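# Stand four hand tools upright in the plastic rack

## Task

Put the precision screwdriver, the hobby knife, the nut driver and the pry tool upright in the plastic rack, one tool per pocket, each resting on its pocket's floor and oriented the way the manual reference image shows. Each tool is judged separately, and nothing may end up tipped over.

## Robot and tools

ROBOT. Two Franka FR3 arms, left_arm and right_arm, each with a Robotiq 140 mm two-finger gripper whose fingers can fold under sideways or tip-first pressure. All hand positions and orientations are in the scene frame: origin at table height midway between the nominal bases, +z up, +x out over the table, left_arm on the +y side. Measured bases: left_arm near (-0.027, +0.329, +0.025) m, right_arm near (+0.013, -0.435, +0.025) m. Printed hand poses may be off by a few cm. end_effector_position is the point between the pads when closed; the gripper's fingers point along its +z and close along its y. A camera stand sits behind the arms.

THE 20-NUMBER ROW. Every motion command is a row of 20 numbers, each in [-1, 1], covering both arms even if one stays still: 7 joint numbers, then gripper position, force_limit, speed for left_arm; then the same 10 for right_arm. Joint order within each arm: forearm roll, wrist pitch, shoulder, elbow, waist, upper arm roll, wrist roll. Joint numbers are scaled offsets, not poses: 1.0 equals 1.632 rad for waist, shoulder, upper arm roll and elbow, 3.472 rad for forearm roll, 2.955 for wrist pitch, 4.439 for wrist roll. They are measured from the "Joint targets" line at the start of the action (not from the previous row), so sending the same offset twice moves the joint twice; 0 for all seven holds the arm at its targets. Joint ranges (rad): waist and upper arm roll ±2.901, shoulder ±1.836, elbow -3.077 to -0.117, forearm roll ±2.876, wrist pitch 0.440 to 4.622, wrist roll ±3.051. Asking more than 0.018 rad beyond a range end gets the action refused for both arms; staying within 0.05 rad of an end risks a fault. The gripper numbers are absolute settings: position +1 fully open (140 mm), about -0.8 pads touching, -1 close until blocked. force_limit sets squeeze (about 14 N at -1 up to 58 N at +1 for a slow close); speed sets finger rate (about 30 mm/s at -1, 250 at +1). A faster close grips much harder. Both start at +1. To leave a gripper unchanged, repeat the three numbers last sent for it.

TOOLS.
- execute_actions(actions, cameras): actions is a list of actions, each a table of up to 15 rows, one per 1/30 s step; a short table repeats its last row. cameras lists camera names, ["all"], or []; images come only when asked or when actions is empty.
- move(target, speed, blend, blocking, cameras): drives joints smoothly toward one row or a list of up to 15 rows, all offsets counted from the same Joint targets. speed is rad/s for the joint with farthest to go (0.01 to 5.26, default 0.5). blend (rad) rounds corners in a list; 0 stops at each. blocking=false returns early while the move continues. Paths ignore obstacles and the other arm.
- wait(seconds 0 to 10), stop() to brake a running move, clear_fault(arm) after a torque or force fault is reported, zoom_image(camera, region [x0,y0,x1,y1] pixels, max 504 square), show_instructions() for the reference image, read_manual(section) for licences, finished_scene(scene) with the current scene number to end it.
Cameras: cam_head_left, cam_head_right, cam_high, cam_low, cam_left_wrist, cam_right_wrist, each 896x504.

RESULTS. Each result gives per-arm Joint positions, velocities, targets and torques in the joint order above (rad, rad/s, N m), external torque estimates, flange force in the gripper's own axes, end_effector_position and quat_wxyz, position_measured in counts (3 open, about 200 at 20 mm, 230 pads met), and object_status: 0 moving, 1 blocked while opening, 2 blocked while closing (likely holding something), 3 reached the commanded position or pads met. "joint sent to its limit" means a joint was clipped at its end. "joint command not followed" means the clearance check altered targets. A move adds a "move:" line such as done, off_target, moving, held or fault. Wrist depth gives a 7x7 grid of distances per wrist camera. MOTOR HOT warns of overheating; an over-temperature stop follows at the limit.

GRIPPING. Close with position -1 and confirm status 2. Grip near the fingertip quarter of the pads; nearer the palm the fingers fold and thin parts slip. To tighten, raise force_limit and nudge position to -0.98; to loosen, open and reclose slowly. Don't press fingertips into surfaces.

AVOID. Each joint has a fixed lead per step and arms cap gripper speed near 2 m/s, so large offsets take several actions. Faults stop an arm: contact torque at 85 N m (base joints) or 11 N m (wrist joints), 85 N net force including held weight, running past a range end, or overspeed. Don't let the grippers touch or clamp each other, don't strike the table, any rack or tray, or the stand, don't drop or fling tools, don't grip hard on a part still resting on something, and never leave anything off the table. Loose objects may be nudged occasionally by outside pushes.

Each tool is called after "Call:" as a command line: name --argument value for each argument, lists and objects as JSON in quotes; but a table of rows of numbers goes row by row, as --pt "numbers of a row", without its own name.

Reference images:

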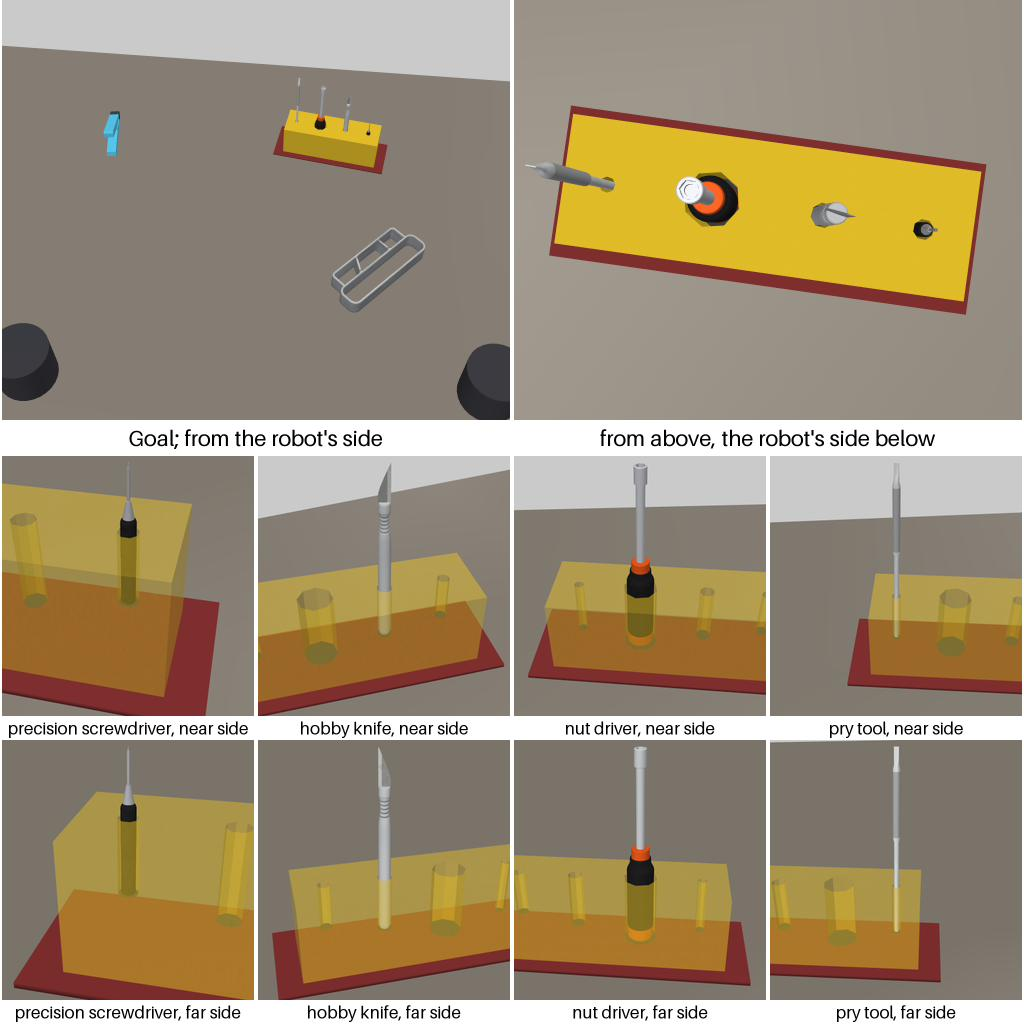

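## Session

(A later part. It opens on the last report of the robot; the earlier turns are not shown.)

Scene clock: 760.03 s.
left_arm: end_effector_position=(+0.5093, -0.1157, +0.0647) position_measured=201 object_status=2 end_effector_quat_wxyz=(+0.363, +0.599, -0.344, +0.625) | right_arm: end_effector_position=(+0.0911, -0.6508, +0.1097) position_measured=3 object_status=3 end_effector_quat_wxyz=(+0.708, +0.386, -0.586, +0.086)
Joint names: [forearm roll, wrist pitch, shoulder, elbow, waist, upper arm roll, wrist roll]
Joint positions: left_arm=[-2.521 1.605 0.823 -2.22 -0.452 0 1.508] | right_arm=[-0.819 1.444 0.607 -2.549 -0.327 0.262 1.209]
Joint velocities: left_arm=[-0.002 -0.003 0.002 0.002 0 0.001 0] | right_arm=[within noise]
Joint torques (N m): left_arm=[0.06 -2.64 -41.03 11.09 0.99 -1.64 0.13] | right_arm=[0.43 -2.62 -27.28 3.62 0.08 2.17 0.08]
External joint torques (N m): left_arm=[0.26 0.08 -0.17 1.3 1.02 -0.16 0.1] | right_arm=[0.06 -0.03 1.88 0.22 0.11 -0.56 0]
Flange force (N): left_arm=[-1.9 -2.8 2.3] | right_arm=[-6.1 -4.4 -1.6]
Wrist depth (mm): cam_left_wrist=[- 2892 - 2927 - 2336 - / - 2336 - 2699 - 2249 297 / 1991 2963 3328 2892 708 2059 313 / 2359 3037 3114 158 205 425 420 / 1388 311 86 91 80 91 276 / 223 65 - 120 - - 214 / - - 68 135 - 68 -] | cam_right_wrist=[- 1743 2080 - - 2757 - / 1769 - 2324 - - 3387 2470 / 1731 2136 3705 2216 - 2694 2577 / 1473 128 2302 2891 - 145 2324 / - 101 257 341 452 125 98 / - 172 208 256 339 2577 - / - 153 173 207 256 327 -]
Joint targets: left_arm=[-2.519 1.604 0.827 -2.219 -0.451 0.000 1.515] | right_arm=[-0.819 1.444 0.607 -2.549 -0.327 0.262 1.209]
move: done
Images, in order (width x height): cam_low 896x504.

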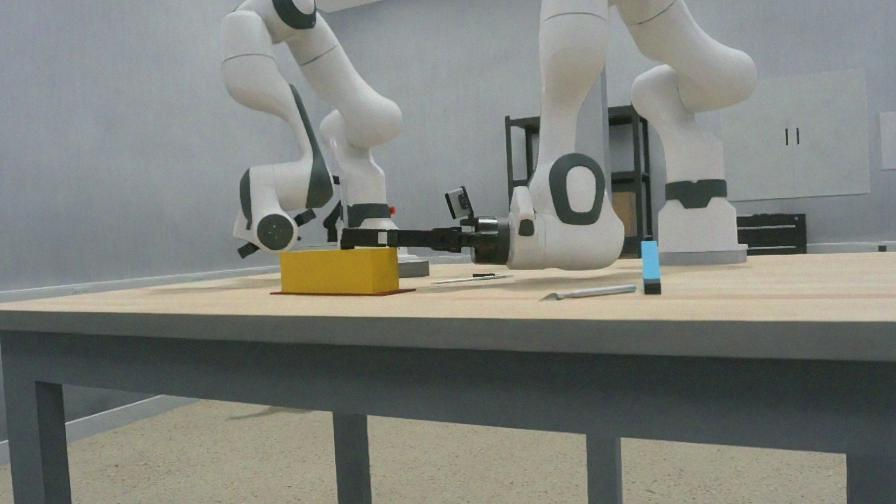

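Call:
move --pt "-0.0002 0.0010 -0.0056 -0.0031 -0.0006 0 -0.0007 -1 -0.1 -1 0 0 0 0 0 0 0 1 1 1" --pt "-0.0002 0.0010 -0.0056 -0.0031 -0.0006 0 -0.0007 -0.33 -0.1 -1 0 0 0 0 0 0 0 1 1 1" --speed 0.03 --cameras '["cam_left_wrist","cam_low"]'

Scene clock: 781.70 s.
left_arm: end_effector_position=(+0.5091, -0.1156, +0.0656) position_measured=171 object_status=0 end_effector_quat_wxyz=(+0.363, +0.599, -0.344, +0.626) | right_arm: end_effector_position=(+0.0911, -0.6508, +0.1097) position_measured=3 object_status=3 end_effector_quat_wxyz=(+0.708, +0.386, -0.586, +0.086)
Joint names: [forearm roll, wrist pitch, shoulder, elbow, waist, upper arm roll, wrist roll]
Joint positions: left_arm=[-2.521 1.605 0.82 -2.222 -0.452 0 1.509] | right_arm=[-0.819 1.444 0.607 -2.549 -0.327 0.262 1.209]
Joint torques (N m): left_arm=[-0.09 -2.61 -43.45 10.28 0.55 -1.74 0] | right_arm=[0.43 -2.62 -27.31 3.6 0.05 2.22 0.06]
External joint torques (N m): left_arm=[0.11 0.11 -2.73 0.52 0.62 -0.23 -0.03] | right_arm=[0.06 -0.04 1.89 0.15 0.06 -0.54 -0.02]
Flange force (N): left_arm=[7.4 0.2 -0.6] | right_arm=[-6.0 -4.3 -1.4]
Wrist depth (mm): cam_left_wrist=[- 2336 - 2612 2249 2405 - / - - - - - - 297 / 2024 2699 3239 3328 799 1898 306 / 2189 3037 3114 159 151 428 423 / 1396 - 85 131 110 90 276 / - 65 - 120 151 - - / - 69 - 129 - - -] | cam_right_wrist=[1482 1783 2175 2789 - - 2419 / 1624 1796 2470 3387 3161 3079 - / 1718 1882 2522 2444 3339 1928 2136 / 1455 128 2419 2857 6408 145 2117 / - 101 258 334 455 125 98 / - 172 207 256 337 409 - / - 153 173 207 255 323 -]
Joint targets: left_arm=[-2.520 1.607 0.818 -2.224 -0.452 0.000 1.512] | right_arm=[-0.819 1.444 0.607 -2.549 -0.327 0.262 1.209]
move: done
Images, in order (width x height): cam_low 896x504, cam_left_wrist 896x504.

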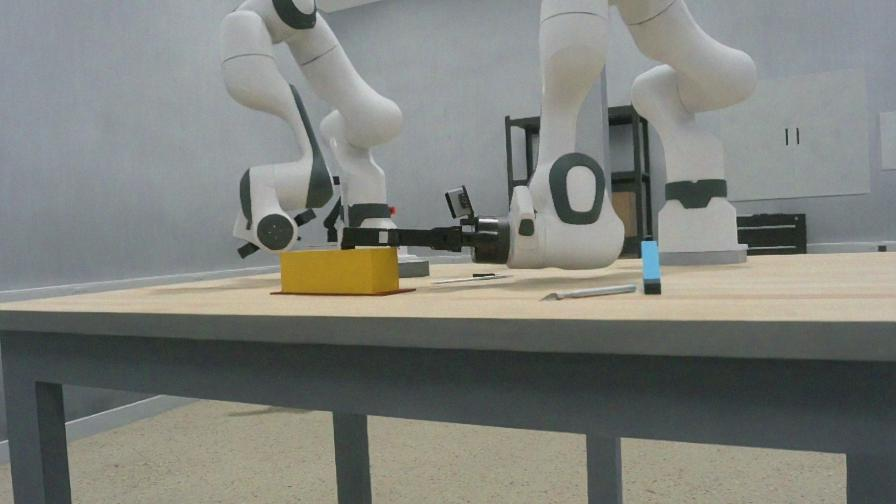

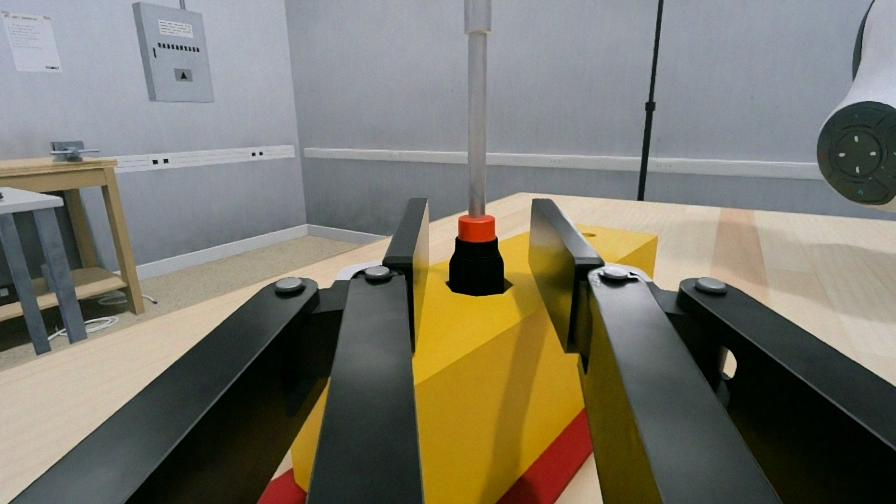

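Call:
move --pt "0.0184 -0.0183 -0.0243 -0.0639 0.0398 0 0.0083 -0.33 -0.1 -1 0 0 0 0 0 0 0 1 1 1" --pt "0.0429 -0.0330 -0.0412 -0.1160 0.0910 0 0.0168 -0.33 -0.1 -1 0 0 0 0 0 0 0 1 1 1" --pt "0.0429 -0.0330 -0.2868 -0.1160 0.0910 0 0.0168 -0.33 -0.1 -1 0 0 0 0 0 0 0 1 1 1" --pt "0.7258 0.2364 -0.2494 0.2018 0.1569 0 -0.5745 -0.33 -0.1 -1 0 0 0 0 0 0 0 1 1 1" --speed '[0.08,0.12,0.4,0.9]' --blend '[0.01,0.02,0.1,0]' --cameras '["cam_left_wrist","cam_high"]'

Call:
zoom_image --camera "cam_high" --region '[320, 200, 440, 320]'

Scene clock: 819.53 s.
left_arm: end_effector_position=(+0.5924, +0.2219, +0.1005) position_measured=171 object_status=3 end_effector_quat_wxyz=(+0.001, +0.938, -0.347, -0.001) | right_arm: end_effector_position=(+0.0911, -0.6508, +0.1097) position_measured=3 object_status=3 end_effector_quat_wxyz=(+0.708, +0.386, -0.586, +0.086)
Joint names: [forearm roll, wrist pitch, shoulder, elbow, waist, upper arm roll, wrist roll]
Joint positions: left_arm=[-0.003 2.301 0.408 -1.896 -0.197 0 -1.031] | right_arm=[-0.819 1.444 0.607 -2.549 -0.327 0.262 1.209]
Joint velocities: left_arm=[0.002 0.002 0 -0.001 -0.001 0 -0.005] | right_arm=[within noise]
Joint torques (N m): left_arm=[1.15 3.05 -44.75 23.26 1.03 0 -0.38] | right_arm=[0.43 -2.63 -27.34 3.59 0.13 2.19 0.08]
External joint torques (N m): left_arm=[0.53 0.39 -0.79 0.53 0.94 -0.47 -0.38] | right_arm=[0.06 -0.05 1.84 0.2 0.1 -0.62 0]
Flange force (N): left_arm=[-0.5 0.1 -0.7] | right_arm=[-5.9 -4.4 -1.5]
Wrist depth (mm): cam_left_wrist=[1016 228 227 226 223 221 221 / 244 241 238 238 235 233 231 / 256 254 253 248 246 245 243 / 271 268 264 260 151 258 258 / 289 280 85 272 91 90 268 / - 65 - 249 - - - / - 69 - 318 - - -] | cam_right_wrist=[- 1783 - - 3248 3339 2237 / 1718 1943 2549 - 3161 3339 2117 / 1731 2044 2371 - - 2789 2348 / 1473 117 2302 2496 - 145 2348 / - 101 259 340 466 125 98 / - 172 208 257 335 2664 - / - 153 173 206 255 326 -]
Joint targets: left_arm=[0.000 2.305 0.411 -1.894 -0.196 0.000 -1.039] | right_arm=[-0.819 1.444 0.607 -2.549 -0.327 0.262 1.209]
move: done
Images, in order (width x height): cam_high 896x504, cam_left_wrist 896x504.

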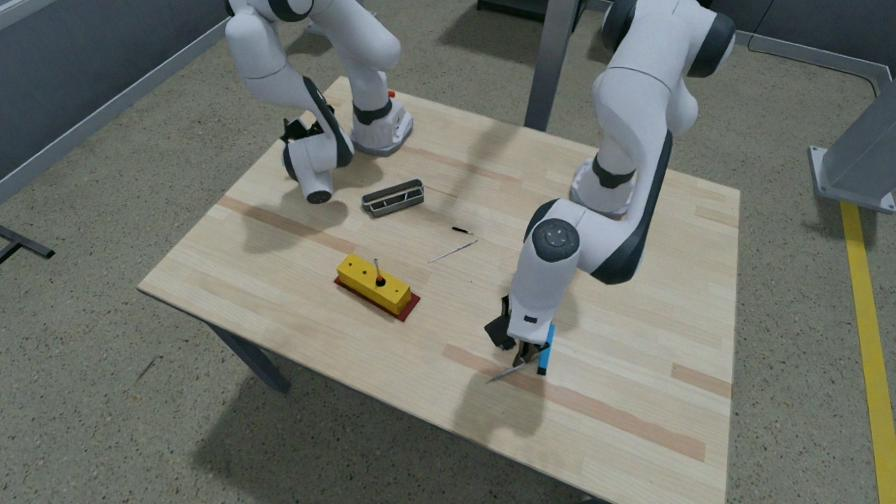

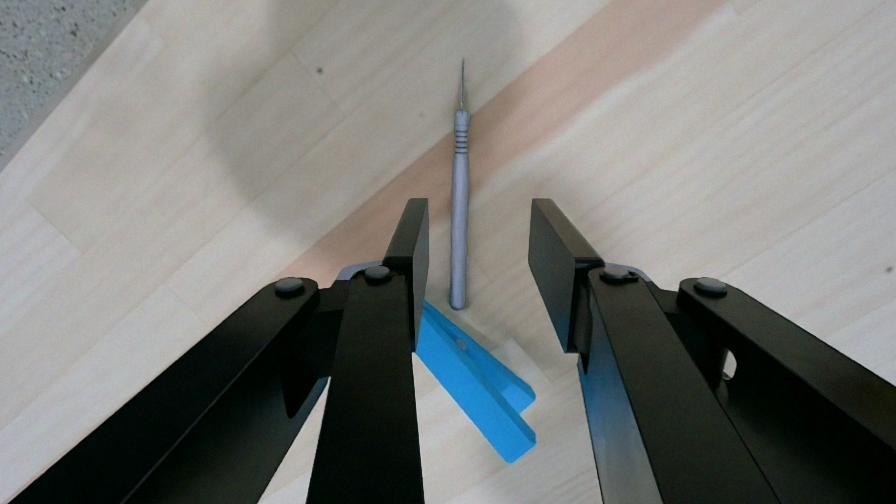

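Scaled by 4.200.

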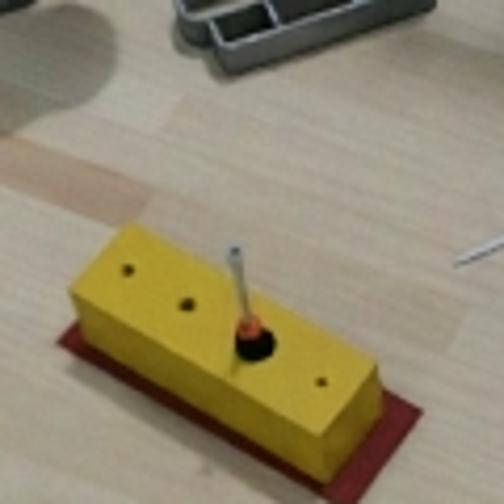

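Call:
zoom_image --camera "cam_left_wrist" --region '[380, 40, 540, 200]'

Call:
zoom_image --camera "cam_left_wrist" --region '[360, 180, 560, 360]'

Call:
zoom_image --camera "cam_high" --region '[460, 310, 580, 400]'

Scaled by 3.150.

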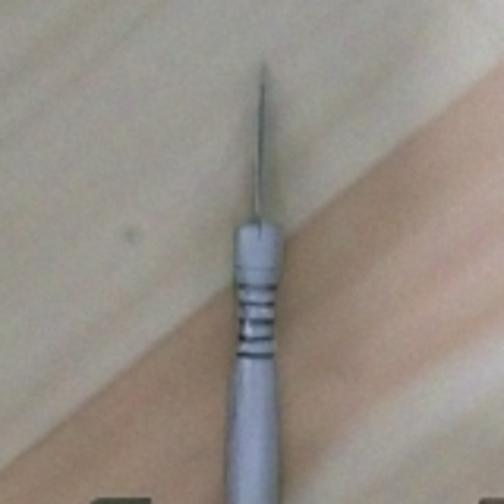

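Scaled by 2.520.

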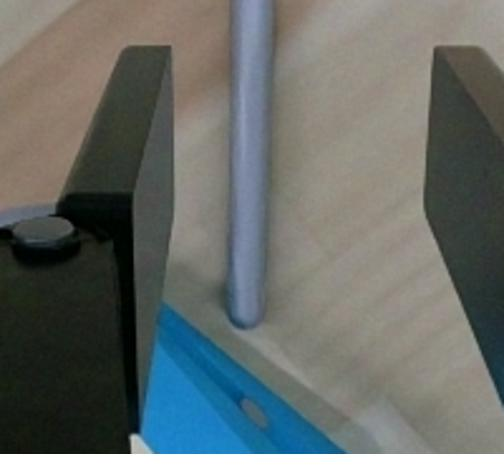

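Scaled by 4.200.

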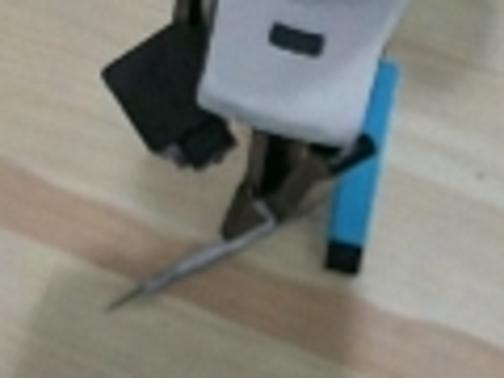

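Call:
move --target '[0,0.0439,0.0934,0.0140,0.0025,0,0.0009,-0.49,-0.1,-1,0,0,0,0,0,0,0,1,1,1]' --speed 0.12 --cameras '["cam_left_wrist","cam_low"]'

Call:
zoom_image --camera "cam_low" --region '[530, 220, 690, 320]'

Scene clock: 895.97 s.
left_arm: end_effector_position=(+0.6007, +0.2231, +0.0239) position_measured=191 object_status=3 end_effector_quat_wxyz=(+0.001, +0.939, -0.344, -0.002) | right_arm: end_effector_position=(+0.0911, -0.6508, +0.1097) position_measured=3 object_status=3 end_effector_quat_wxyz=(+0.708, +0.386, -0.586, +0.086)
Joint names: [forearm roll, wrist pitch, shoulder, elbow, waist, upper arm roll, wrist roll]
Joint positions: left_arm=[-0.003 2.43 0.562 -1.873 -0.193 0 -1.033] | right_arm=[-0.819 1.444 0.607 -2.549 -0.327 0.262 1.209]
Joint velocities: left_arm=[0.001 0.006 0.001 -0.001 0.001 0.001 -0.001] | right_arm=[within noise]
Joint torques (N m): left_arm=[1.05 3.03 -48.28 22.01 1.14 0.22 -0.08] | right_arm=[0.42 -2.63 -27.31 3.64 0.08 2.23 0.07]
External joint torques (N m): left_arm=[0.52 0.38 -1.74 0.8 1.34 -0.12 -0.08] | right_arm=[0.04 -0.05 1.87 0.24 0.04 -0.59 -0.01]
Flange force (N): left_arm=[-2.1 -0.5 -2.5] | right_arm=[-6.0 -4.6 -1.5]
Wrist depth (mm): cam_left_wrist=[159 159 157 156 155 153 152 / 168 168 165 164 163 161 160 / 177 176 175 173 171 170 168 / 188 187 183 179 177 179 177 / 201 196 85 183 85 92 188 / 212 62 - 204 - - - / - - - 182 - - 64] | cam_right_wrist=[1530 1912 2155 - - - 2117 / 1647 1912 - 3120 - - 2789 / 1706 2009 2725 2136 4234 2577 2522 / 1602 128 2258 2549 - 145 2371 / - 101 252 343 462 125 98 / - 172 207 257 338 409 - / - 153 173 206 255 325 -]
Joint targets: left_arm=[0.000 2.435 0.564 -1.871 -0.192 0.000 -1.035] | right_arm=[-0.819 1.444 0.607 -2.549 -0.327 0.262 1.209]
move: done
Images, in order (width x height): cam_low 896x504, cam_left_wrist 896x504.

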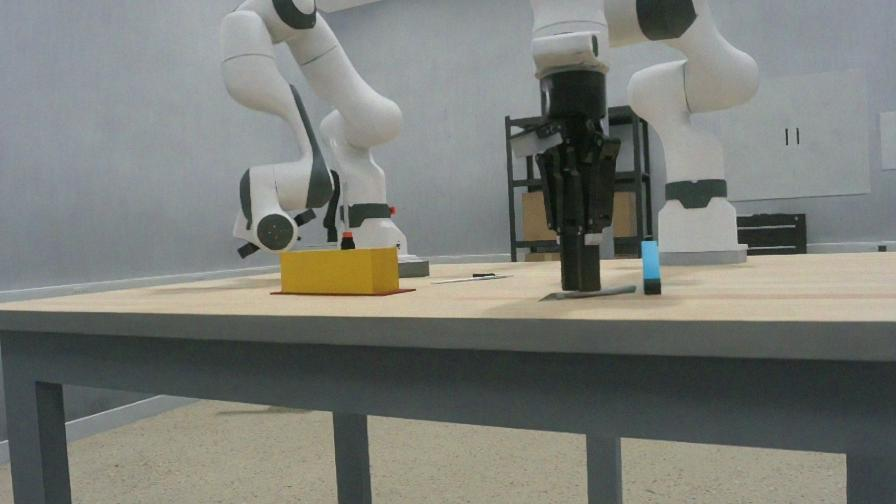

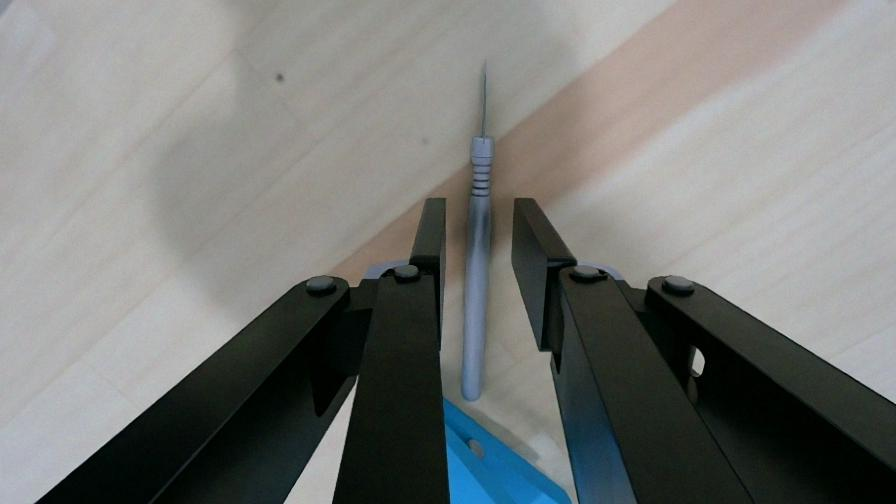

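Scaled by 3.150.

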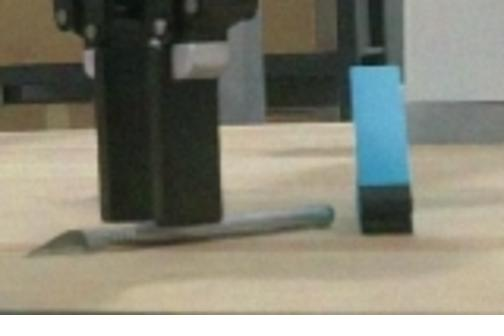

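Call:
move --pt "0 0.0036 0.0073 0.0008 0 0 0 -0.49 -0.1 -1 0 0 0 0 0 0 0 1 1 1" --pt "0 0.0036 0.0073 0.0008 0 0 0 -1 -0.1 -1 0 0 0 0 0 0 0 1 1 1" --speed 0.06 --cameras '["cam_left_wrist","cam_low"]'

Call:
zoom_image --camera "cam_low" --region '[530, 220, 690, 320]'

Scene clock: 906.67 s.
left_arm: end_effector_position=(+0.6013, +0.2230, +0.0183) position_measured=218 object_status=0 end_effector_quat_wxyz=(+0.001, +0.939, -0.344, -0.001) | right_arm: end_effector_position=(+0.0911, -0.6508, +0.1097) position_measured=3 object_status=3 end_effector_quat_wxyz=(+0.708, +0.386, -0.586, +0.086)
Joint names: [forearm roll, wrist pitch, shoulder, elbow, waist, upper arm roll, wrist roll]
Joint positions: left_arm=[-0.003 2.442 0.573 -1.872 -0.193 0 -1.033] | right_arm=[-0.819 1.444 0.607 -2.549 -0.327 0.262 1.209]
Joint torques (N m): left_arm=[1.04 3.05 -47.98 21.81 1.16 0.24 -0.1] | right_arm=[0.42 -2.62 -27.32 3.58 0.11 2.21 0.08]
External joint torques (N m): left_arm=[0.51 0.42 -1.43 0.81 1.12 -0.31 -0.1] | right_arm=[0.04 -0.04 1.78 0.23 0.01 -0.66 0.01]
Flange force (N): left_arm=[-1.3 -0.6 -1.9] | right_arm=[-5.8 -4.5 -1.3]
Wrist depth (mm): cam_left_wrist=[155 154 153 152 150 149 147 / 163 162 160 159 158 157 155 / 172 171 170 166 167 165 162 / 184 182 178 163 173 174 172 / 195 190 86 80 85 84 183 / 205 - 75 61 - - 189 / - - 67 - - 64 -] | cam_right_wrist=[- 1591 - - - 2964 2605 / 1731 1943 - 2964 3592 2757 2444 / 1796 1992 3120 2664 - 2080 2522 / 1437 128 2371 2694 3952 145 2395 / - 101 259 340 454 125 99 / - 172 208 257 337 2634 - / - 153 174 207 255 325 -]
Joint targets: left_arm=[0.000 2.446 0.575 -1.870 -0.192 0.000 -1.035] | right_arm=[-0.819 1.444 0.607 -2.549 -0.327 0.262 1.209]
move: done
Images, in order (width x height): cam_low 896x504, cam_left_wrist 896x504.

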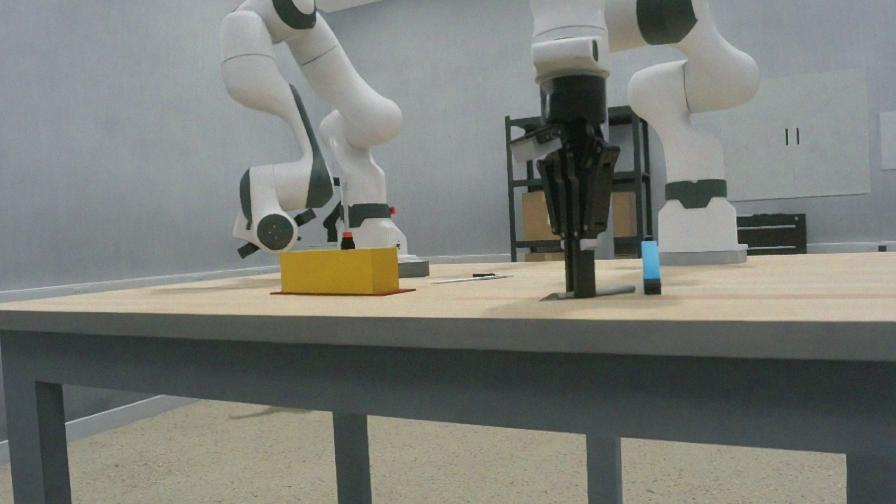

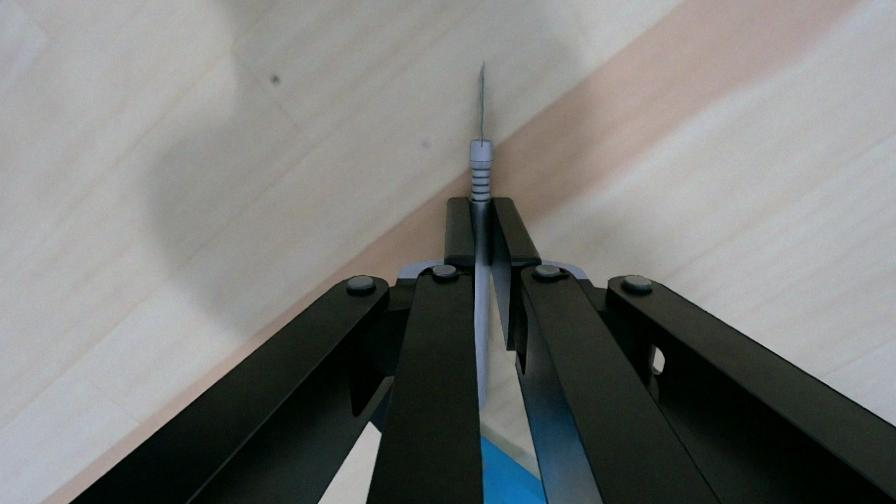

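Scaled by 3.150.

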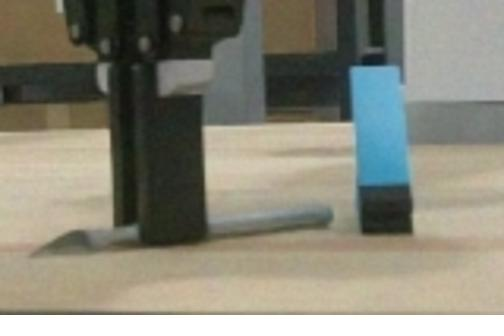

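Call:
move --target '[0,-0.1857,-0.1980,0.1382,0,0,0,-1,-0.1,-1,0,0,0,0,0,0,0,1,1,1]' --speed 0.3 --cameras '["cam_left_wrist"]'

Scene clock: 946.20 s.
left_arm: end_effector_position=(+0.6023, +0.2225, +0.2805) position_measured=218 object_status=2 end_effector_quat_wxyz=(+0.001, +0.939, -0.345, +0.003) | right_arm: end_effector_position=(+0.0911, -0.6508, +0.1097) position_measured=3 object_status=3 end_effector_quat_wxyz=(+0.708, +0.386, -0.586, +0.086)
Joint names: [forearm roll, wrist pitch, shoulder, elbow, waist, upper arm roll, wrist roll]
Joint positions: left_arm=[-0.003 1.902 0.252 -1.644 -0.193 0 -1.033] | right_arm=[-0.819 1.444 0.607 -2.549 -0.327 0.262 1.209]
Joint velocities: left_arm=[0.001 -0.004 0.001 0.001 -0.002 0.002 0.002] | right_arm=[within noise]
Joint torques (N m): left_arm=[1.27 2.42 -42.71 25.17 1.16 -0.23 -0.07] | right_arm=[0.43 -2.62 -27.3 3.57 0.08 2.2 0.06]
External joint torques (N m): left_arm=[0.49 -0.27 -1.18 0.06 1.14 -0.49 -0.07] | right_arm=[0.06 -0.04 1.87 0.18 0.04 -0.61 -0.02]
Flange force (N): left_arm=[-3.1 1.1 -1.2] | right_arm=[-5.9 -4.4 -1.4]
Wrist depth (mm): cam_left_wrist=[1191 1162 394 388 384 380 375 / 1239 1209 408 403 401 400 392 / 1320 437 432 425 422 417 416 / 476 461 454 134 443 441 435 / 487 474 80 80 85 84 462 / 1518 - 75 61 - - 482 / - - 66 - - 64 -] | cam_right_wrist=[- 1852 2216 2857 4234 2891 - / 1624 2136 2324 2891 2664 3120 - / 1731 2216 2725 3079 - 2789 2280 / 1482 128 2324 2694 3339 134 2395 / - 101 255 341 467 125 98 / - 172 207 256 338 2634 - / - 153 174 207 255 323 -]
Joint targets: left_arm=[0.000 1.897 0.252 -1.645 -0.192 0.000 -1.035] | right_arm=[-0.819 1.444 0.607 -2.549 -0.327 0.262 1.209]
move: done
Images, in order (width x height): cam_left_wrist 896x504.

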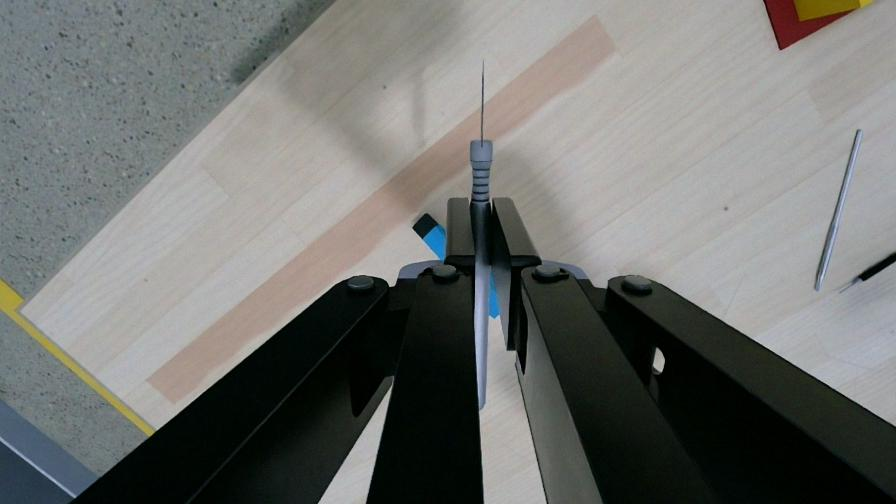

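Call:
move --pt "-0.7488 0.0076 -0.0197 -0.4503 -0.2365 0 0.5303 -1 -0.1 -1 0 0 0 0 0 0 0 1 1 1" --pt "-0.7605 -0.0591 0.2260 -0.3993 -0.2363 0 0.5627 -1 -0.1 -1 0 0 0 0 0 0 0 1 1 1" --speed '[0.9,0.25]' --cameras '["cam_left_wrist","cam_high","cam_low"]'

Call:
zoom_image --camera "cam_left_wrist" --region '[420, 340, 580, 504]'

Call:
zoom_image --camera "cam_low" --region '[260, 150, 420, 310]'

Call:
zoom_image --camera "cam_high" --region '[330, 210, 430, 310]'

Scene clock: 969.93 s.
left_arm: end_effector_position=(+0.4964, -0.1626, +0.1365) position_measured=218 object_status=2 end_effector_quat_wxyz=(+0.363, +0.601, -0.344, +0.623) | right_arm: end_effector_position=(+0.0911, -0.6508, +0.1097) position_measured=3 object_status=3 end_effector_quat_wxyz=(+0.708, +0.386, -0.586, +0.086)
Joint names: [forearm roll, wrist pitch, shoulder, elbow, waist, upper arm roll, wrist roll]
Joint positions: left_arm=[-2.638 1.727 0.619 -2.298 -0.576 0 1.455] | right_arm=[-0.819 1.444 0.607 -2.549 -0.327 0.262 1.209]
Joint velocities: left_arm=[-0.001 -0.001 -0.001 0.001 0 0.001 0.005] | right_arm=[within noise]
Joint torques (N m): left_arm=[-0.9 -3.01 -41.34 13.79 0.07 -1.3 0.08] | right_arm=[0.44 -2.64 -27.33 3.62 0.07 2.2 0.07]
External joint torques (N m): left_arm=[-0.51 -0.28 -1.73 1.02 0.08 -0.34 0.05] | right_arm=[0.06 -0.05 1.74 0.29 0.05 -0.58 0]
Flange force (N): left_arm=[3.2 0.9 1.2] | right_arm=[-5.7 -4.4 -1.6]
Wrist depth (mm): cam_left_wrist=[2169 2792 - 2825 - 2169 - / 2041 2641 5169 - - - 290 / 2059 2999 3521 160 - - 279 / 2429 3982 3328 122 629 2208 268 / 2229 2479 80 80 85 84 387 / 1711 - 75 61 - - 345 / - - 66 - - 64 -] | cam_right_wrist=[- 1838 - - - - - / - - - 2496 - - 2496 / 1706 2117 2348 2823 - 2496 2395 / 1473 128 2324 2549 - 145 2348 / - 101 255 337 460 125 98 / - 172 208 256 338 403 - / - 153 174 207 255 324 -]
Joint targets: left_arm=[-2.641 1.722 0.621 -2.296 -0.577 0.000 1.463] | right_arm=[-0.819 1.444 0.607 -2.549 -0.327 0.262 1.209]
move: done
Images, in order (width x height): cam_high 896x504, cam_low 896x504, cam_left_wrist 896x504.

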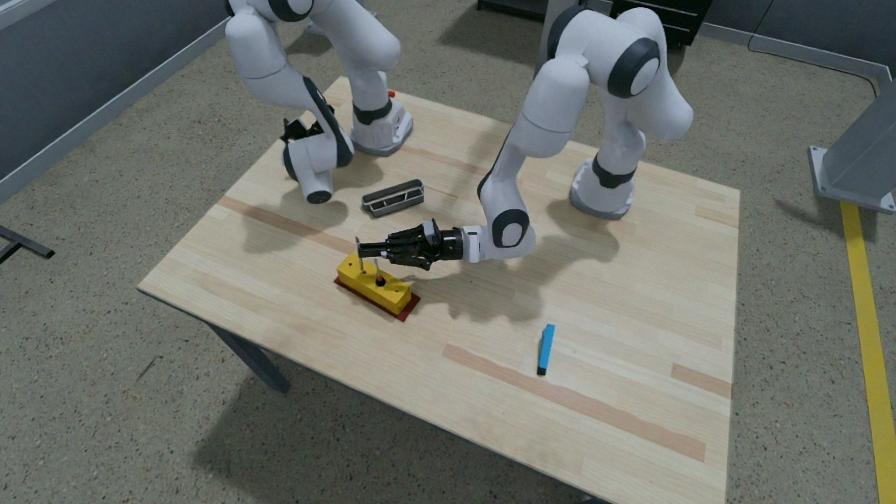

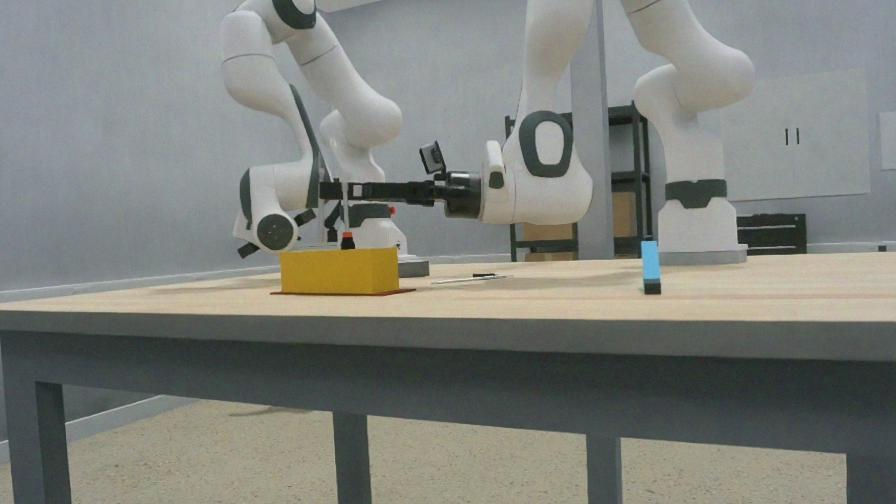

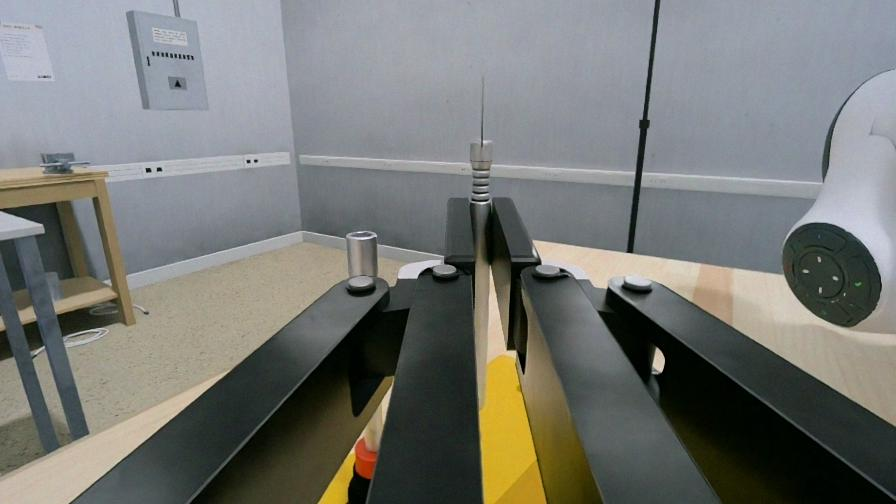

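Scaled by 3.073.

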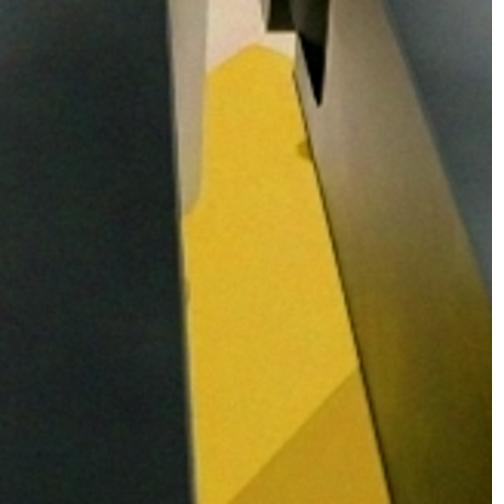

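Scaled by 3.150.

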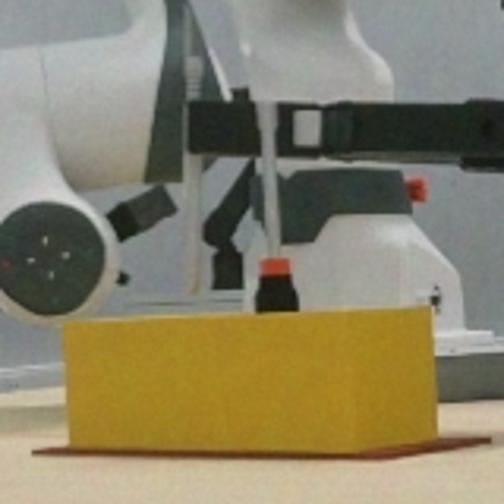

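Scaled by 5.040.

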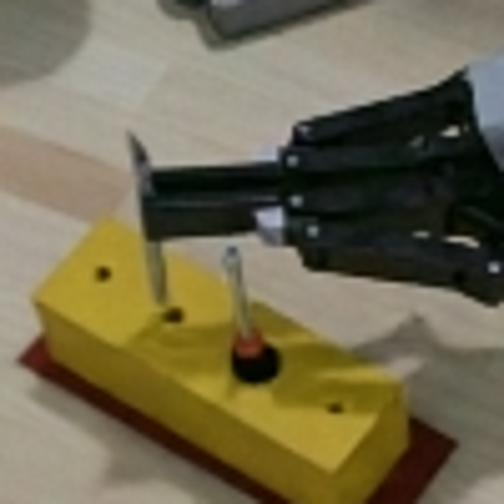

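Call:
move --target '[0.0026,-0.0039,0.0194,0.0121,0.0062,0,0.0009,-1,-0.1,-1,0,0,0,0,0,0,0,1,1,1]' --speed 0.06 --cameras '["cam_left_wrist","cam_high","cam_low"]'

Call:
zoom_image --camera "cam_left_wrist" --region '[420, 340, 580, 504]'

Call:
zoom_image --camera "cam_low" --region '[260, 150, 420, 310]'

Call:
zoom_image --camera "cam_high" --region '[330, 210, 430, 310]'

Scene clock: 1028.73 s.
left_arm: end_effector_position=(+0.5007, -0.1607, +0.1270) position_measured=218 object_status=2 end_effector_quat_wxyz=(+0.362, +0.601, -0.343, +0.624) | right_arm: end_effector_position=(+0.0911, -0.6508, +0.1097) position_measured=3 object_status=3 end_effector_quat_wxyz=(+0.708, +0.386, -0.586, +0.086)
Joint names: [forearm roll, wrist pitch, shoulder, elbow, waist, upper arm roll, wrist roll]
Joint positions: left_arm=[-2.634 1.716 0.65 -2.278 -0.568 0 1.46] | right_arm=[-0.819 1.444 0.607 -2.549 -0.327 0.262 1.209]
Joint velocities: left_arm=[0.001 -0.005 -0.002 0.003 0 0 0.001] | right_arm=[within noise]
Joint torques (N m): left_arm=[0.05 -3.03 -41.35 13.12 1.1 -1.33 0.17] | right_arm=[0.43 -2.63 -27.33 3.6 0.07 2.22 0.08]
External joint torques (N m): left_arm=[0.43 -0.33 -1.45 0.7 1.03 -0.4 0.14] | right_arm=[0.06 -0.05 1.82 0.2 0.09 -0.53 0.01]
Flange force (N): left_arm=[2.7 -0.9 -1.0] | right_arm=[-5.9 -4.2 -1.5]
Wrist depth (mm): cam_left_wrist=[- 2336 - - - - 1827 / 2892 3681 - - - - 281 / 2041 - 2963 2761 - - 276 / 2429 2670 3521 122 644 597 272 / 2189 2454 80 80 85 84 391 / 1760 - 75 61 - - 328 / - - 66 - - 64 -] | cam_right_wrist=[1670 1852 - - 3161 - - / - - - 2577 - 2823 - / 1783 2062 2823 - 4560 3887 2395 / 1482 128 2324 2549 3824 135 2549 / - 101 258 342 454 125 98 / - 172 208 256 336 400 - / - 153 174 207 254 325 -]
Joint targets: left_arm=[-2.631 1.711 0.653 -2.277 -0.567 0.000 1.467] | right_arm=[-0.819 1.444 0.607 -2.549 -0.327 0.262 1.209]
move: done
Images, in order (width x height): cam_high 896x504, cam_low 896x504, cam_left_wrist 896x504.

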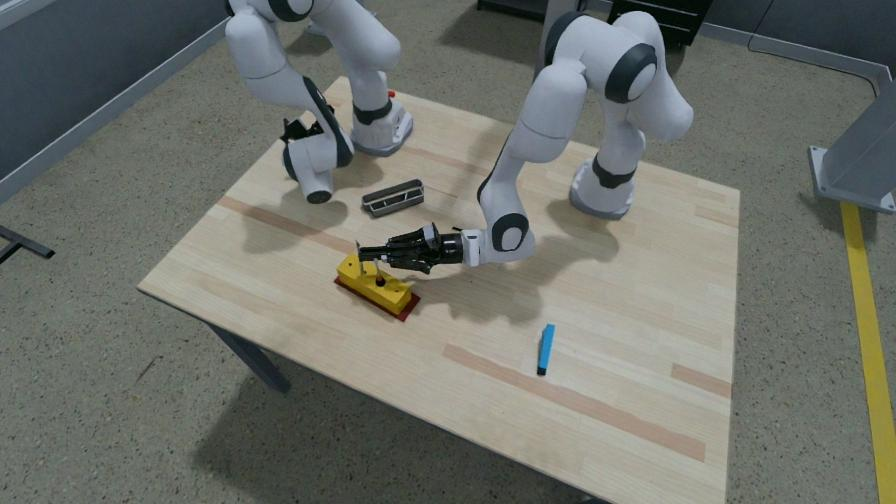

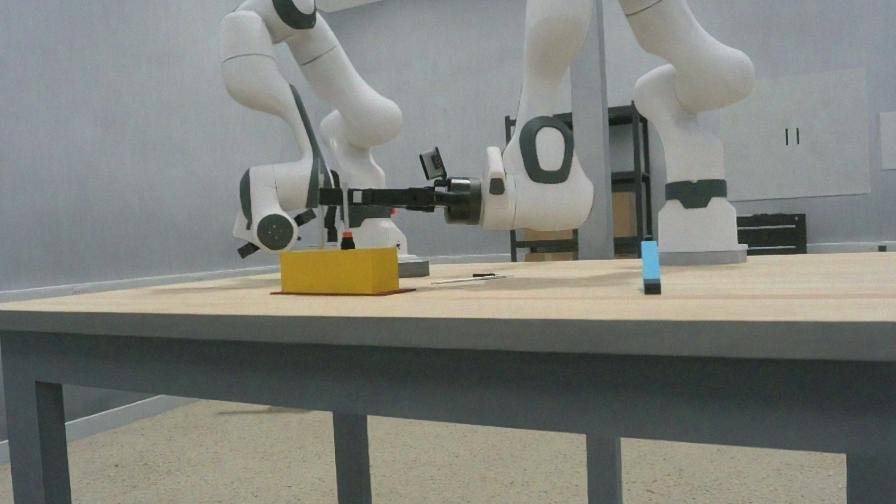

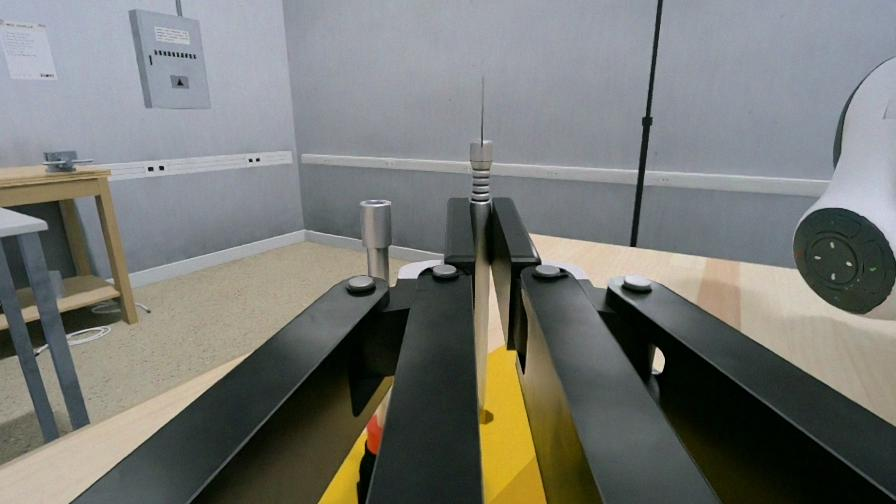

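Scaled by 3.073.

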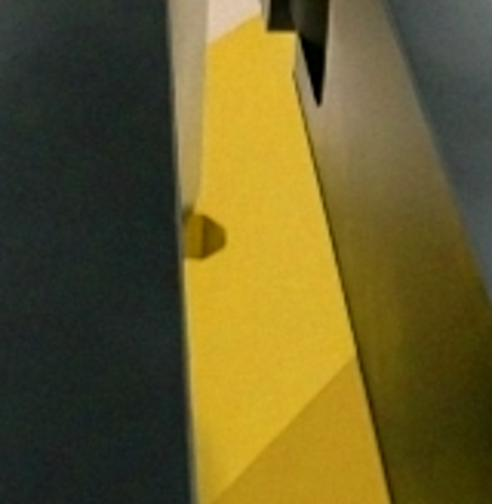

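Scaled by 3.150.

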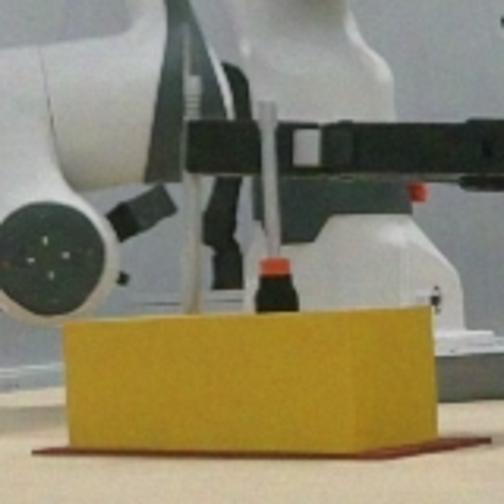

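Scaled by 5.040.

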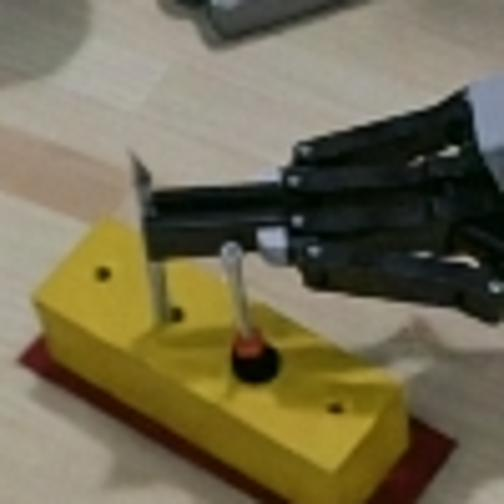

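Call:
move --target '[-0.0009,-0.0025,0.0012,-0.0040,-0.0015,0,0.0010,-1,-0.1,-1,0,0,0,0,0,0,0,1,1,1]' --speed 0.04 --cameras '["cam_left_wrist","cam_low"]'

Call:
zoom_image --camera "cam_left_wrist" --region '[440, 360, 540, 460]'

Call:
zoom_image --camera "cam_low" --region '[290, 210, 370, 290]'

Scene clock: 1051.33 s.
left_arm: end_effector_position=(+0.4992, -0.1604, +0.1266) position_measured=218 object_status=2 end_effector_quat_wxyz=(+0.363, +0.600, -0.344, +0.625) | right_arm: end_effector_position=(+0.0911, -0.6508, +0.1097) position_measured=3 object_status=3 end_effector_quat_wxyz=(+0.708, +0.386, -0.586, +0.086)
Joint names: [forearm roll, wrist pitch, shoulder, elbow, waist, upper arm roll, wrist roll]
Joint positions: left_arm=[-2.634 1.708 0.652 -2.282 -0.568 0 1.464] | right_arm=[-0.819 1.444 0.607 -2.549 -0.327 0.262 1.209]
Joint velocities: left_arm=[0 -0.005 -0.001 0 0 0 0.003] | right_arm=[within noise]
Joint torques (N m): left_arm=[-0.42 -2.97 -41.31 12.61 -0.03 -1.38 0.17] | right_arm=[0.43 -2.63 -27.34 3.63 0.08 2.18 0.09]
External joint torques (N m): left_arm=[-0.05 -0.23 -1.28 0.15 0.02 -0.32 0.14] | right_arm=[0.06 -0.05 1.83 0.23 0.09 -0.58 0.02]
Flange force (N): left_arm=[3.2 1.2 -1.1] | right_arm=[-6.0 -4.4 -1.5]
Wrist depth (mm): cam_left_wrist=[2858 3422 - - 2825 - - / 2405 2504 - 2999 - 2292 292 / 2169 3037 3239 2963 - 2229 276 / 2336 2963 3283 122 601 581 275 / 2076 2454 80 80 85 84 392 / 1630 - 75 61 - - 327 / - - 67 - - 64 -] | cam_right_wrist=[1550 1718 - - 3001 - 2470 / - - 2549 3487 - 2694 - / 1743 2136 2964 2549 - 2964 2522 / 1540 128 2348 2577 3952 134 2419 / - 101 260 340 464 125 99 / - 172 207 256 338 2496 - / - 153 173 207 256 324 -]
Joint targets: left_arm=[-2.635 1.703 0.655 -2.283 -0.570 0.000 1.472] | right_arm=[-0.819 1.444 0.607 -2.549 -0.327 0.262 1.209]
move: done
Images, in order (width x height): cam_low 896x504, cam_left_wrist 896x504.

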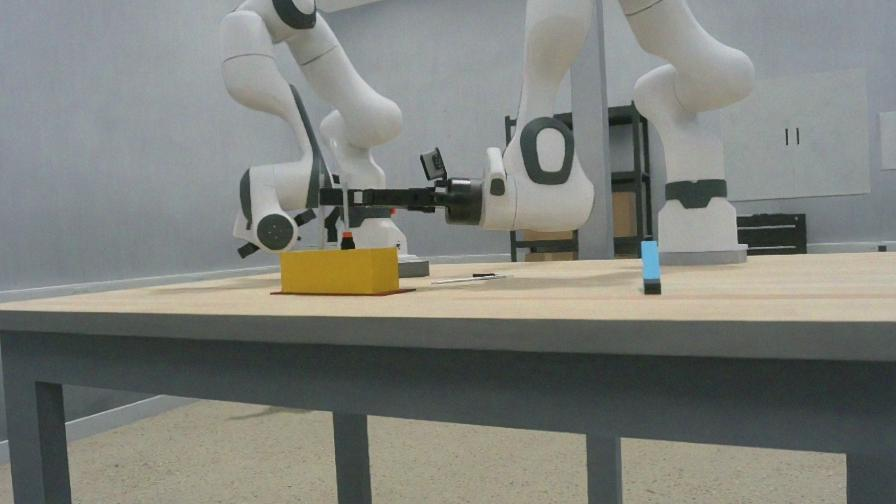

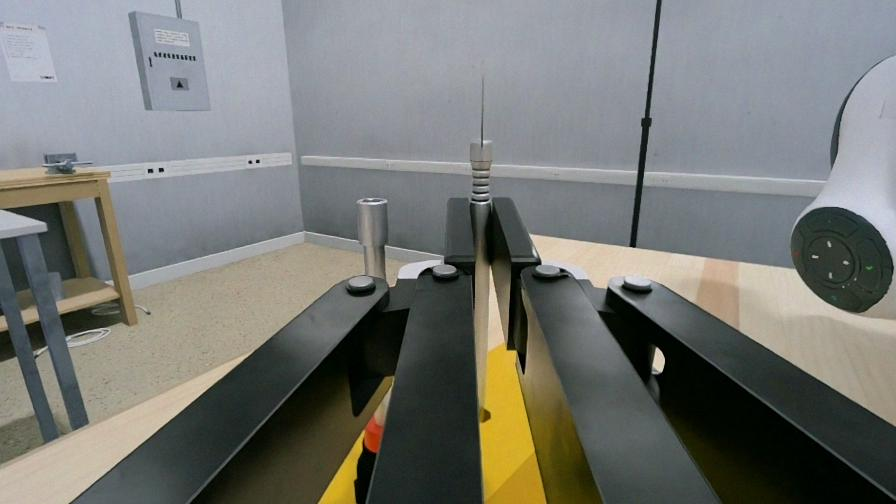

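Scaled by 5.040.

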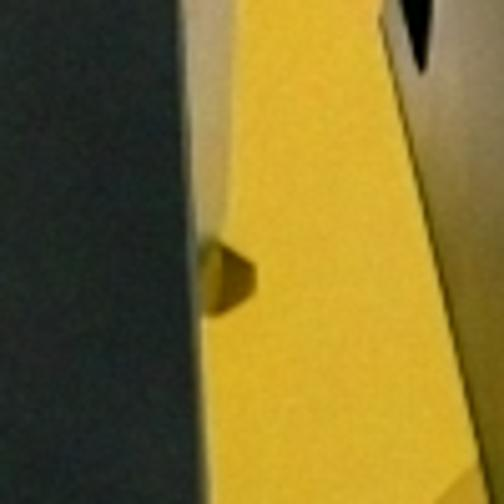

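Scaled by 6.300.

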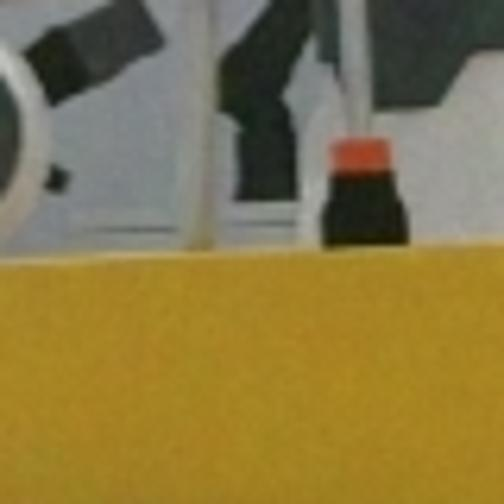

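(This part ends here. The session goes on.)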